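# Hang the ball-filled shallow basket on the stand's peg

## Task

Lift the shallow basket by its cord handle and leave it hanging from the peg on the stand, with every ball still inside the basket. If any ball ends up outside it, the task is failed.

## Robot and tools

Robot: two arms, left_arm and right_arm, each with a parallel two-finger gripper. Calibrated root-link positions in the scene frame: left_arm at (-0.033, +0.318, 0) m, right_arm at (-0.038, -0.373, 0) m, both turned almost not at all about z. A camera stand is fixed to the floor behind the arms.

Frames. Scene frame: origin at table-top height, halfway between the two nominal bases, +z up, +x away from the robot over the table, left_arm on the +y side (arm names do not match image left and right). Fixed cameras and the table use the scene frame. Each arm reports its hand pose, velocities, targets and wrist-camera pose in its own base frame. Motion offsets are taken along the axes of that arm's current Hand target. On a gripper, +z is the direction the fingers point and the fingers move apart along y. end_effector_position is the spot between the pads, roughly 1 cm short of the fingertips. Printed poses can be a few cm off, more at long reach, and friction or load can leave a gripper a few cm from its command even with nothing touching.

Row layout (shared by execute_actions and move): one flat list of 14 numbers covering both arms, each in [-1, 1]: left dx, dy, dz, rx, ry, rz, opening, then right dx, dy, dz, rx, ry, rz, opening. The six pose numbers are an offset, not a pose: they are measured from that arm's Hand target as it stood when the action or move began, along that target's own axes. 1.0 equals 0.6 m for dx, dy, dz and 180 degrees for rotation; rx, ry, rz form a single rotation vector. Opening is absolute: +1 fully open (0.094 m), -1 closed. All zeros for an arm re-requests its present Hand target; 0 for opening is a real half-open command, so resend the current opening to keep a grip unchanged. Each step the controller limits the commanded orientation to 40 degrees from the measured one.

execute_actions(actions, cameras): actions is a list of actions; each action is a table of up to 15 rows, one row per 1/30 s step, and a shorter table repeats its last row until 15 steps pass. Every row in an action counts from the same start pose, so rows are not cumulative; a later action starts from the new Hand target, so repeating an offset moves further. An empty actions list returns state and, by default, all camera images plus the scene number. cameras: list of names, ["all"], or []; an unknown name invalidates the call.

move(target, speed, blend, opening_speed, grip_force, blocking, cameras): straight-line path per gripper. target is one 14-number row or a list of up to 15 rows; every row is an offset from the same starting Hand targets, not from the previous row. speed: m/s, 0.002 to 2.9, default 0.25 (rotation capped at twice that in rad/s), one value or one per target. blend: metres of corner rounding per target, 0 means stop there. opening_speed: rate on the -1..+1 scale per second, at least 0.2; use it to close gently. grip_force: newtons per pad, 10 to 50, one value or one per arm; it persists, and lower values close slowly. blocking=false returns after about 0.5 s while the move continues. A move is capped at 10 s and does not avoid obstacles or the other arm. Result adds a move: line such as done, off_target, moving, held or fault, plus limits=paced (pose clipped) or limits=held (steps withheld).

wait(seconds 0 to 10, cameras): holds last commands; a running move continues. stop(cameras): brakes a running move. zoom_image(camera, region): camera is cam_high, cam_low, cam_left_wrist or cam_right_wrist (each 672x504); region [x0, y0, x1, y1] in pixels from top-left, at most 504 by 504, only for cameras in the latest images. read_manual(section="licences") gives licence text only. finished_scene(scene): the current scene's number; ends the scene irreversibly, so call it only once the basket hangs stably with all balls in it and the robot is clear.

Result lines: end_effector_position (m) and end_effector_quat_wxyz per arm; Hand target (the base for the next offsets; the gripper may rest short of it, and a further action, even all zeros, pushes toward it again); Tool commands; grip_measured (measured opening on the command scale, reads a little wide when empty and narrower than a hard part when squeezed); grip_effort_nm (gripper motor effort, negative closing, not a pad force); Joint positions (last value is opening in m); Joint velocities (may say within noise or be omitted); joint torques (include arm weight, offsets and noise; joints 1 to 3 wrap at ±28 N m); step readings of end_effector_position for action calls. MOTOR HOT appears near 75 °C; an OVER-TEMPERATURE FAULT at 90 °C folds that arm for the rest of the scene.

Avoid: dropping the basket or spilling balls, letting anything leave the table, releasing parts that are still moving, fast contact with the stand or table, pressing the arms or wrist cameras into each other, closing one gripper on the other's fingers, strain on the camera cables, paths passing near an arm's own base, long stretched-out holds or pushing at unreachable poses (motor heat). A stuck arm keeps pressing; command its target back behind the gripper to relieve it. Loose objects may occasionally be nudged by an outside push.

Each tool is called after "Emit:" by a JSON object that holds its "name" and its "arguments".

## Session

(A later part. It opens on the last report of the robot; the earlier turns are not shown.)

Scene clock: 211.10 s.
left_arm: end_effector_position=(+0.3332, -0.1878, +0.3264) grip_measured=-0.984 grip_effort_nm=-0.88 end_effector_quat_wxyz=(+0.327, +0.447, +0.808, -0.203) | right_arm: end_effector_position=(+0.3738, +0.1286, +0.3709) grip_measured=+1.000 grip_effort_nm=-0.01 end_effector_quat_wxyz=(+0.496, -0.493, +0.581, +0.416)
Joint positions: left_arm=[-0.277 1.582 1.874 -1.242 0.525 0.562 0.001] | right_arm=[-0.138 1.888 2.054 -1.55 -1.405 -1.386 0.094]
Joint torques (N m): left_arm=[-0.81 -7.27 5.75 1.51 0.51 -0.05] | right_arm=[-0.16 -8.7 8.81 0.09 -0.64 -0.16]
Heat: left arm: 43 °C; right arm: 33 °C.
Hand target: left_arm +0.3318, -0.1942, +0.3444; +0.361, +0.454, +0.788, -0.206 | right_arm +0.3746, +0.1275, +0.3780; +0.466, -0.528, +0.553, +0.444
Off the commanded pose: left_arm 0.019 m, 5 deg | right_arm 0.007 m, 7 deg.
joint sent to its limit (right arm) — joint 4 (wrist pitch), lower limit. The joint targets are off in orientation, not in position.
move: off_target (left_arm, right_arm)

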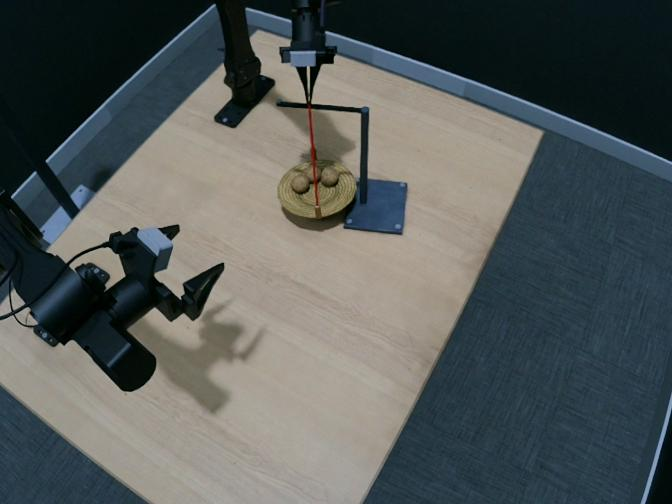

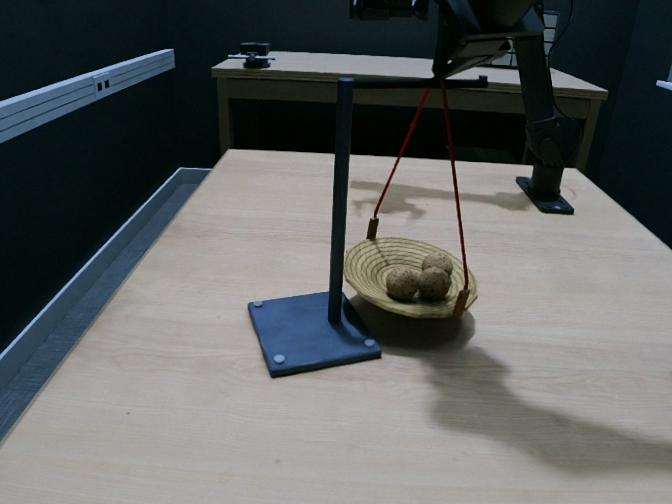

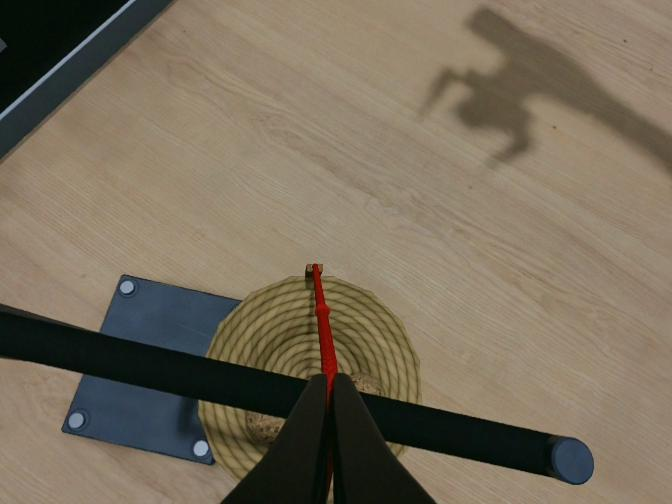

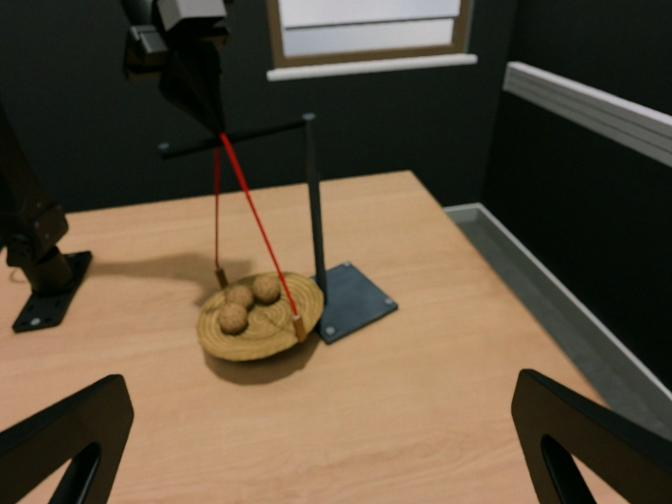

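Emit:
{"name": "move", "arguments": {"target": [0.0178,-0.0207,0.0098,0,0,0,-1,0,0,0,0,0,0,1], "cameras": ["all"], "speed": 0.03}}

Emit:
{"name": "zoom_image", "arguments": {"camera": "cam_right_wrist", "region": [140, 60, 340, 260]}}

Emit:
{"name": "zoom_image", "arguments": {"camera": "cam_low", "region": [320, 40, 520, 330]}}

Scene clock: 216.10 s.
left_arm: end_effector_position=(+0.3311, -0.1880, +0.3252) grip_measured=-0.984 grip_effort_nm=-0.88 end_effector_quat_wxyz=(+0.354, +0.444, +0.801, -0.187) | right_arm: end_effector_position=(+0.3738, +0.1286, +0.3709) grip_measured=+1.000 grip_effort_nm=-0.01 end_effector_quat_wxyz=(+0.496, -0.493, +0.581, +0.416)
Joint positions: left_arm=[-0.293 1.507 1.761 -1.133 0.493 0.539 0.001] | right_arm=[-0.138 1.888 2.054 -1.55 -1.405 -1.386 0.094]
Joint torques (N m): left_arm=[-1.87 -6.12 5.24 1.17 0.64 -0.04] | right_arm=[-0.39 -8.91 9.18 0.05 -0.7 -0.14]
Heat: left arm: 43 °C; right arm: 33 °C.
Hand target: left_arm +0.3199, -0.1981, +0.3322; +0.360, +0.454, +0.788, -0.206 | right_arm +0.3746, +0.1275, +0.3780; +0.466, -0.528, +0.553, +0.444
Off the commanded pose: left_arm 0.017 m, 3 deg | right_arm 0.007 m, 7 deg.
joint sent to its limit (right arm) — joint 4 (wrist pitch), lower limit. The joint targets are off in orientation, not in position.
move: off_target (left_arm, right_arm)

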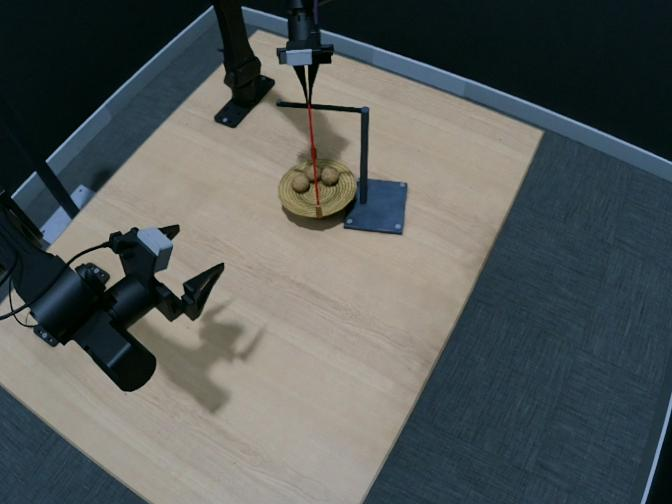

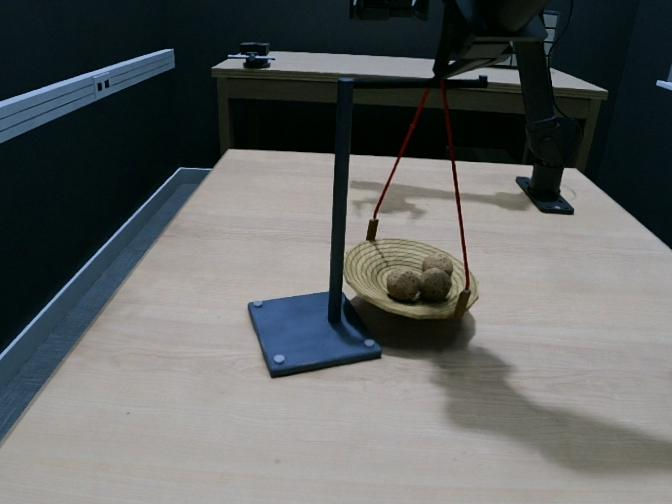

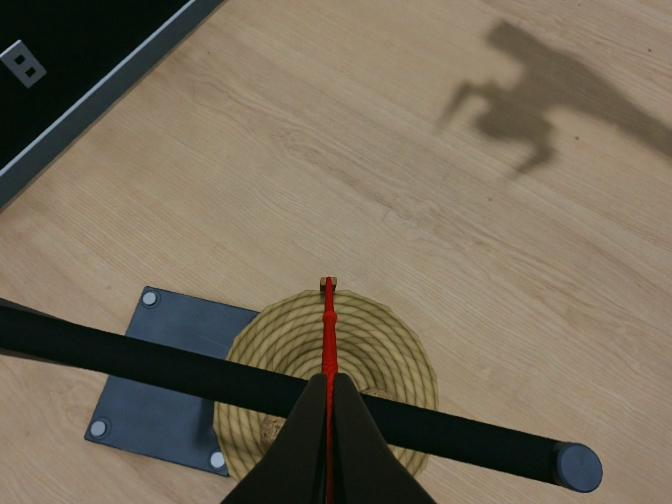

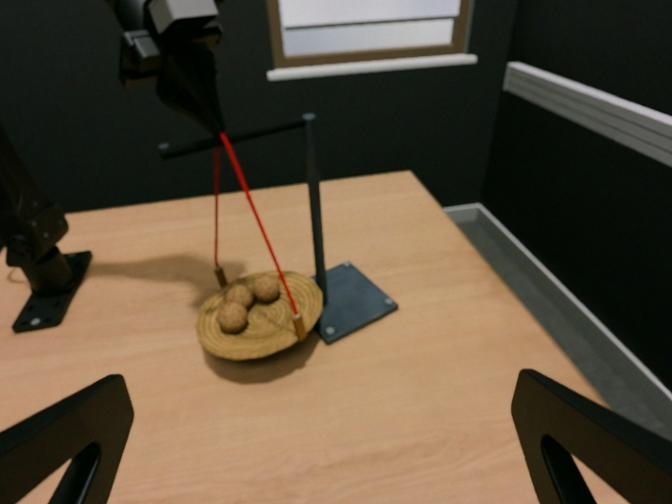

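Scaled by 2.520.

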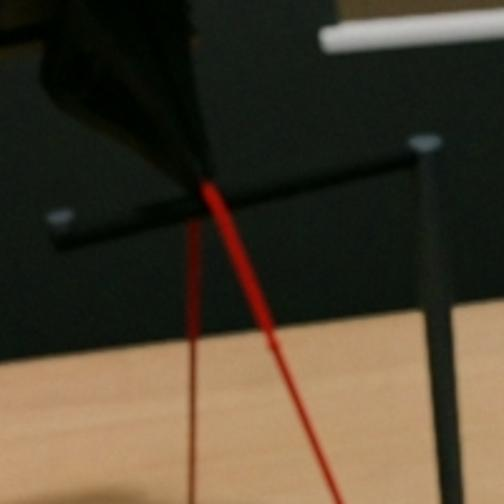

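Scaled by 1.738.

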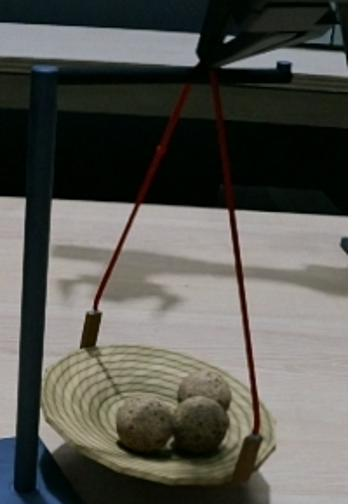

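Emit:
{"name": "move", "arguments": {"target": [0,0,0,0,0,0,-0.75,0,0,0,0,0,0,1], "cameras": ["all"], "opening_speed": 0.2}}

Emit:
{"name": "zoom_image", "arguments": {"camera": "cam_right_wrist", "region": [140, 60, 340, 260]}}

Emit:
{"name": "zoom_image", "arguments": {"camera": "cam_low", "region": [320, 40, 520, 330]}}

Scene clock: 220.87 s.
left_arm: end_effector_position=(+0.3296, -0.1914, +0.3258) grip_measured=-0.751 grip_effort_nm=0.08 end_effector_quat_wxyz=(+0.354, +0.447, +0.799, -0.191) | right_arm: end_effector_position=(+0.3738, +0.1286, +0.3709) grip_measured=+1.000 grip_effort_nm=-0.01 end_effector_quat_wxyz=(+0.496, -0.493, +0.581, +0.416)
Joint positions: left_arm=[-0.302 1.507 1.761 -1.131 0.496 0.537 0.012] | right_arm=[-0.138 1.888 2.054 -1.55 -1.405 -1.386 0.094]
Joint torques (N m): left_arm=[-1.07 -6.15 5.22 1.16 0.6 -0.04] | right_arm=[-0.32 -8.61 9.02 0.08 -0.71 -0.18]
Heat: left arm: 42 °C; right arm: 33 °C.
Hand target: left_arm +0.3199, -0.1982, +0.3323; +0.361, +0.454, +0.788, -0.206 | right_arm +0.3746, +0.1275, +0.3780; +0.466, -0.528, +0.553, +0.444
Off the commanded pose: left_arm 0.013 m, 2 deg | right_arm 0.007 m, 7 deg.
joint sent to its limit (right arm) — joint 4 (wrist pitch), lower limit. The joint targets are off in orientation, not in position.
move: off_target (left_arm, right_arm)

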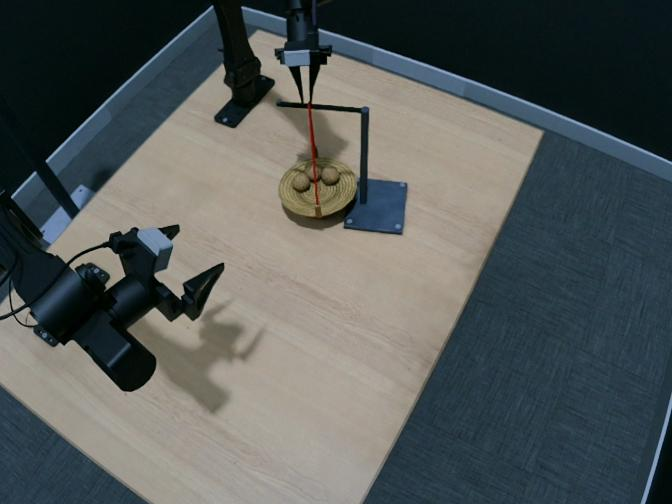

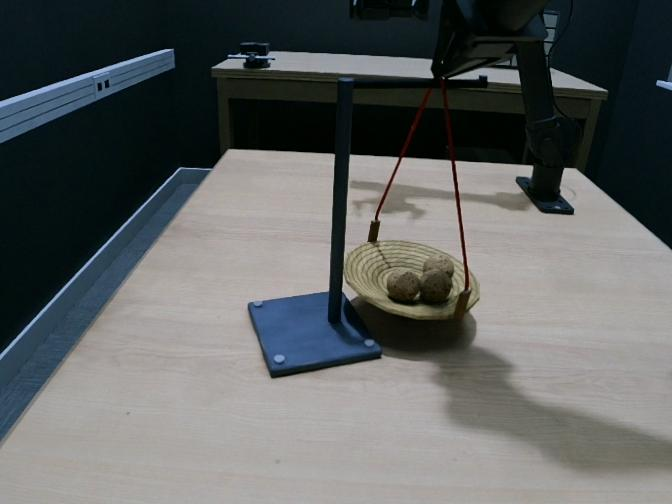

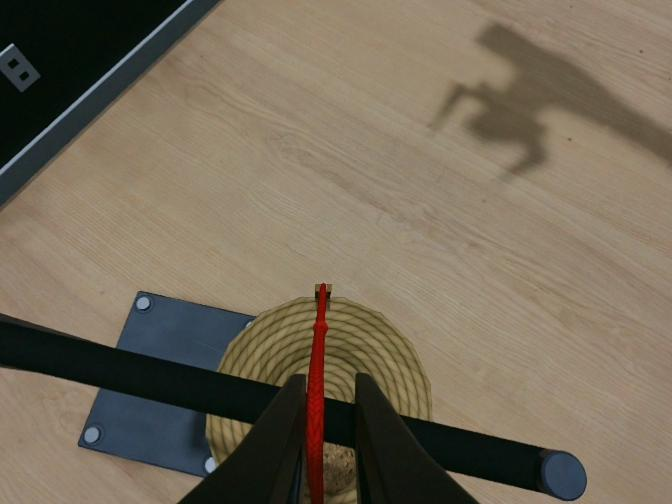

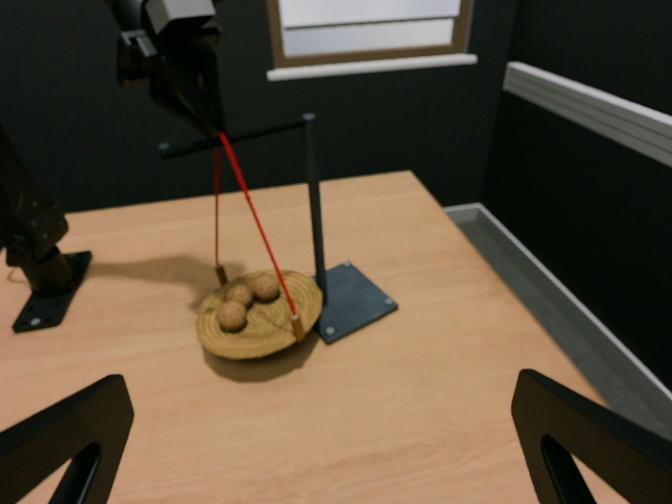

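Scaled by 2.520.

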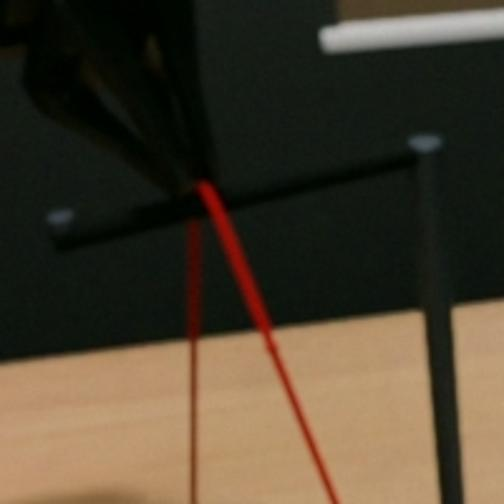

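Scaled by 1.738.

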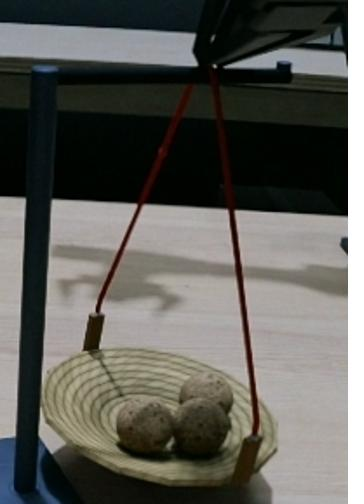

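Emit:
{"name": "move", "arguments": {"target": [0,0,0,0,0,0,-0.3,0,0,0,0,0,0,1], "opening_speed": 0.3}}

Emit:
{"name": "move", "arguments": {"target": [-0.02,0,-0.22,0,0,0,-0.3,0,0,0,0,0,0,1], "cameras": ["all"], "speed": 0.05}}

Emit:
{"name": "zoom_image", "arguments": {"camera": "cam_low", "region": [320, 40, 520, 330]}}

Scene clock: 226.60 s.
left_arm: end_effector_position=(+0.3263, -0.1962, +0.3265) grip_measured=-0.301 grip_effort_nm=0.08 end_effector_quat_wxyz=(+0.353, +0.452, +0.794, -0.201) | right_arm: end_effector_position=(+0.3738, +0.1286, +0.3709) grip_measured=+1.000 grip_effort_nm=-0.01 end_effector_quat_wxyz=(+0.496, -0.493, +0.581, +0.416)
Joint positions: left_arm=[-0.309 1.507 1.76 -1.131 0.514 0.536 0.033] | right_arm=[-0.138 1.888 2.054 -1.55 -1.405 -1.386 0.094]
Joint torques (N m): left_arm=[-0.49 -6.16 5.33 1.17 0.41 -0.04] | right_arm=[-0.29 -8.75 8.98 0.1 -0.71 -0.15]
Heat: left arm: 42 °C; right arm: 33 °C.
Hand target: left_arm +0.3199, -0.1981, +0.3324; +0.361, +0.454, +0.788, -0.206 | right_arm +0.3746, +0.1275, +0.3780; +0.466, -0.528, +0.553, +0.444
Off the commanded pose: left_arm 0.009 m, 1 deg | right_arm 0.007 m, 7 deg.
joint sent to its limit (right arm) — joint 4 (wrist pitch), lower limit. The joint targets are off in orientation, not in position.
move: off_target (right_arm)

Scene clock: 229.80 s.
left_arm: end_effector_position=(+0.2827, -0.1170, +0.4149) grip_measured=-0.301 grip_effort_nm=0.08 end_effector_quat_wxyz=(+0.403, +0.420, +0.791, -0.190) | right_arm: end_effector_position=(+0.3738, +0.1286, +0.3709) grip_measured=+1.000 grip_effort_nm=-0.01 end_effector_quat_wxyz=(+0.496, -0.493, +0.581, +0.416)
Joint positions: left_arm=[-0.014 1.477 2.134 -1.55 0.684 0.714 0.033] | right_arm=[-0.138 1.888 2.054 -1.55 -1.405 -1.386 0.094]
Joint torques (N m): left_arm=[0.44 -4.34 6.57 0.98 0.61 0.08] | right_arm=[-0.01 -8.9 8.9 0.08 -0.7 -0.16]
Heat: left arm: 42 °C; right arm: 33 °C.
Hand target: left_arm +0.2736, -0.1188, +0.4278; +0.360, +0.454, +0.788, -0.206 | right_arm +0.3746, +0.1275, +0.3780; +0.466, -0.528, +0.553, +0.444
Off the commanded pose: left_arm 0.016 m, 6 deg | right_arm 0.007 m, 7 deg.
joint sent to its limit (left arm) — joint 4 (wrist pitch), lower limit. The joint targets are off in orientation, not in position.
joint sent to its limit (right arm) — joint 4 (wrist pitch), lower limit. The joint targets are off in orientation, not in position.
move: off_target (left_arm, right_arm)

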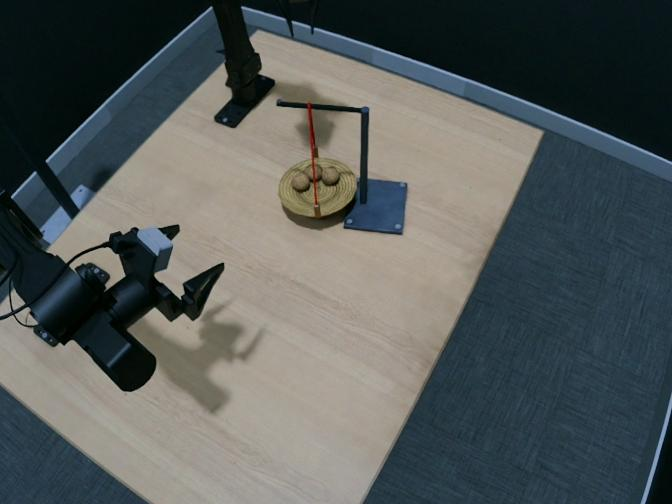

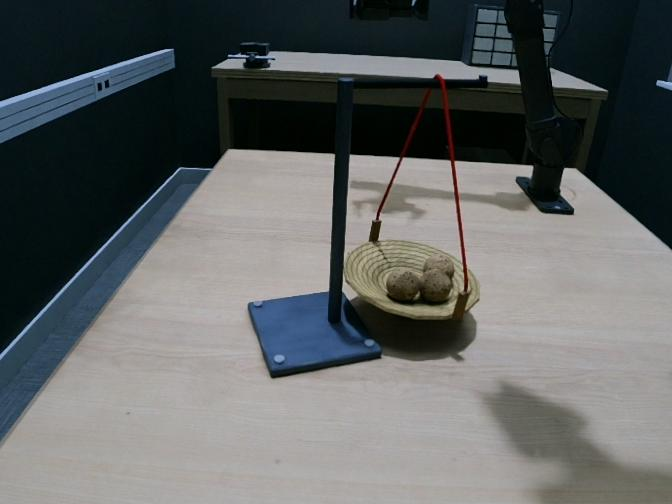

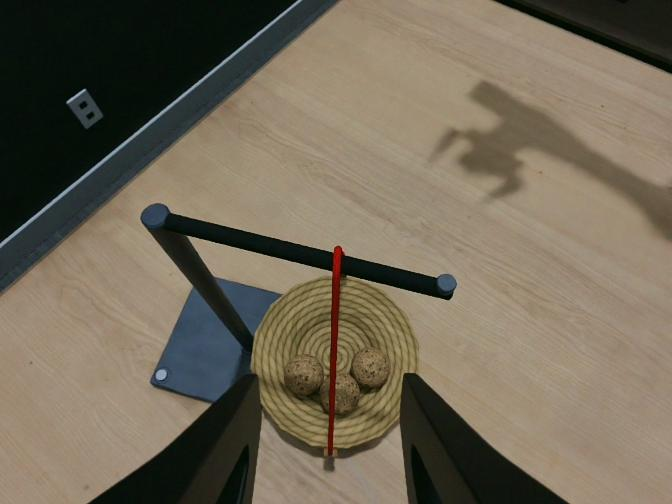

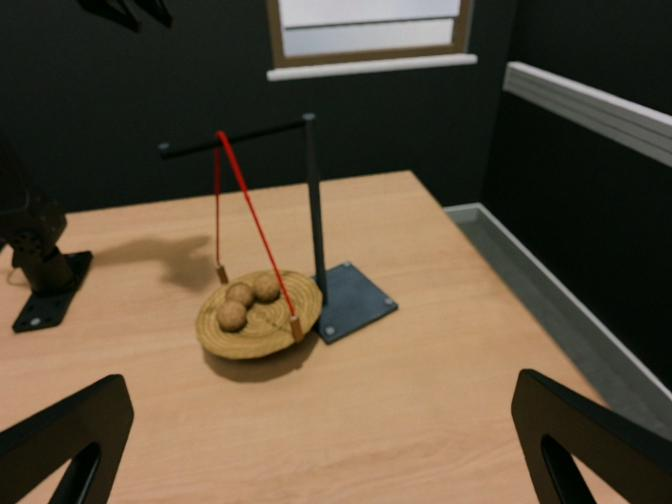

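Scaled by 1.738.

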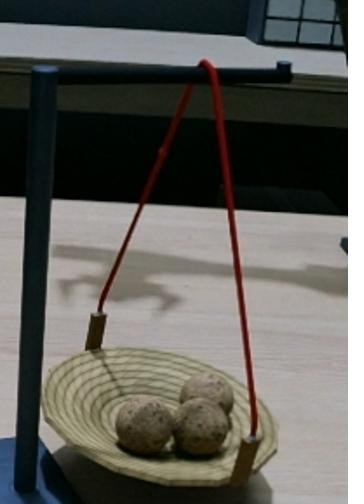

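Hung.

Emit:
{"name": "finished_scene", "arguments": {"scene": 1}}

The scene is finished: the task was done.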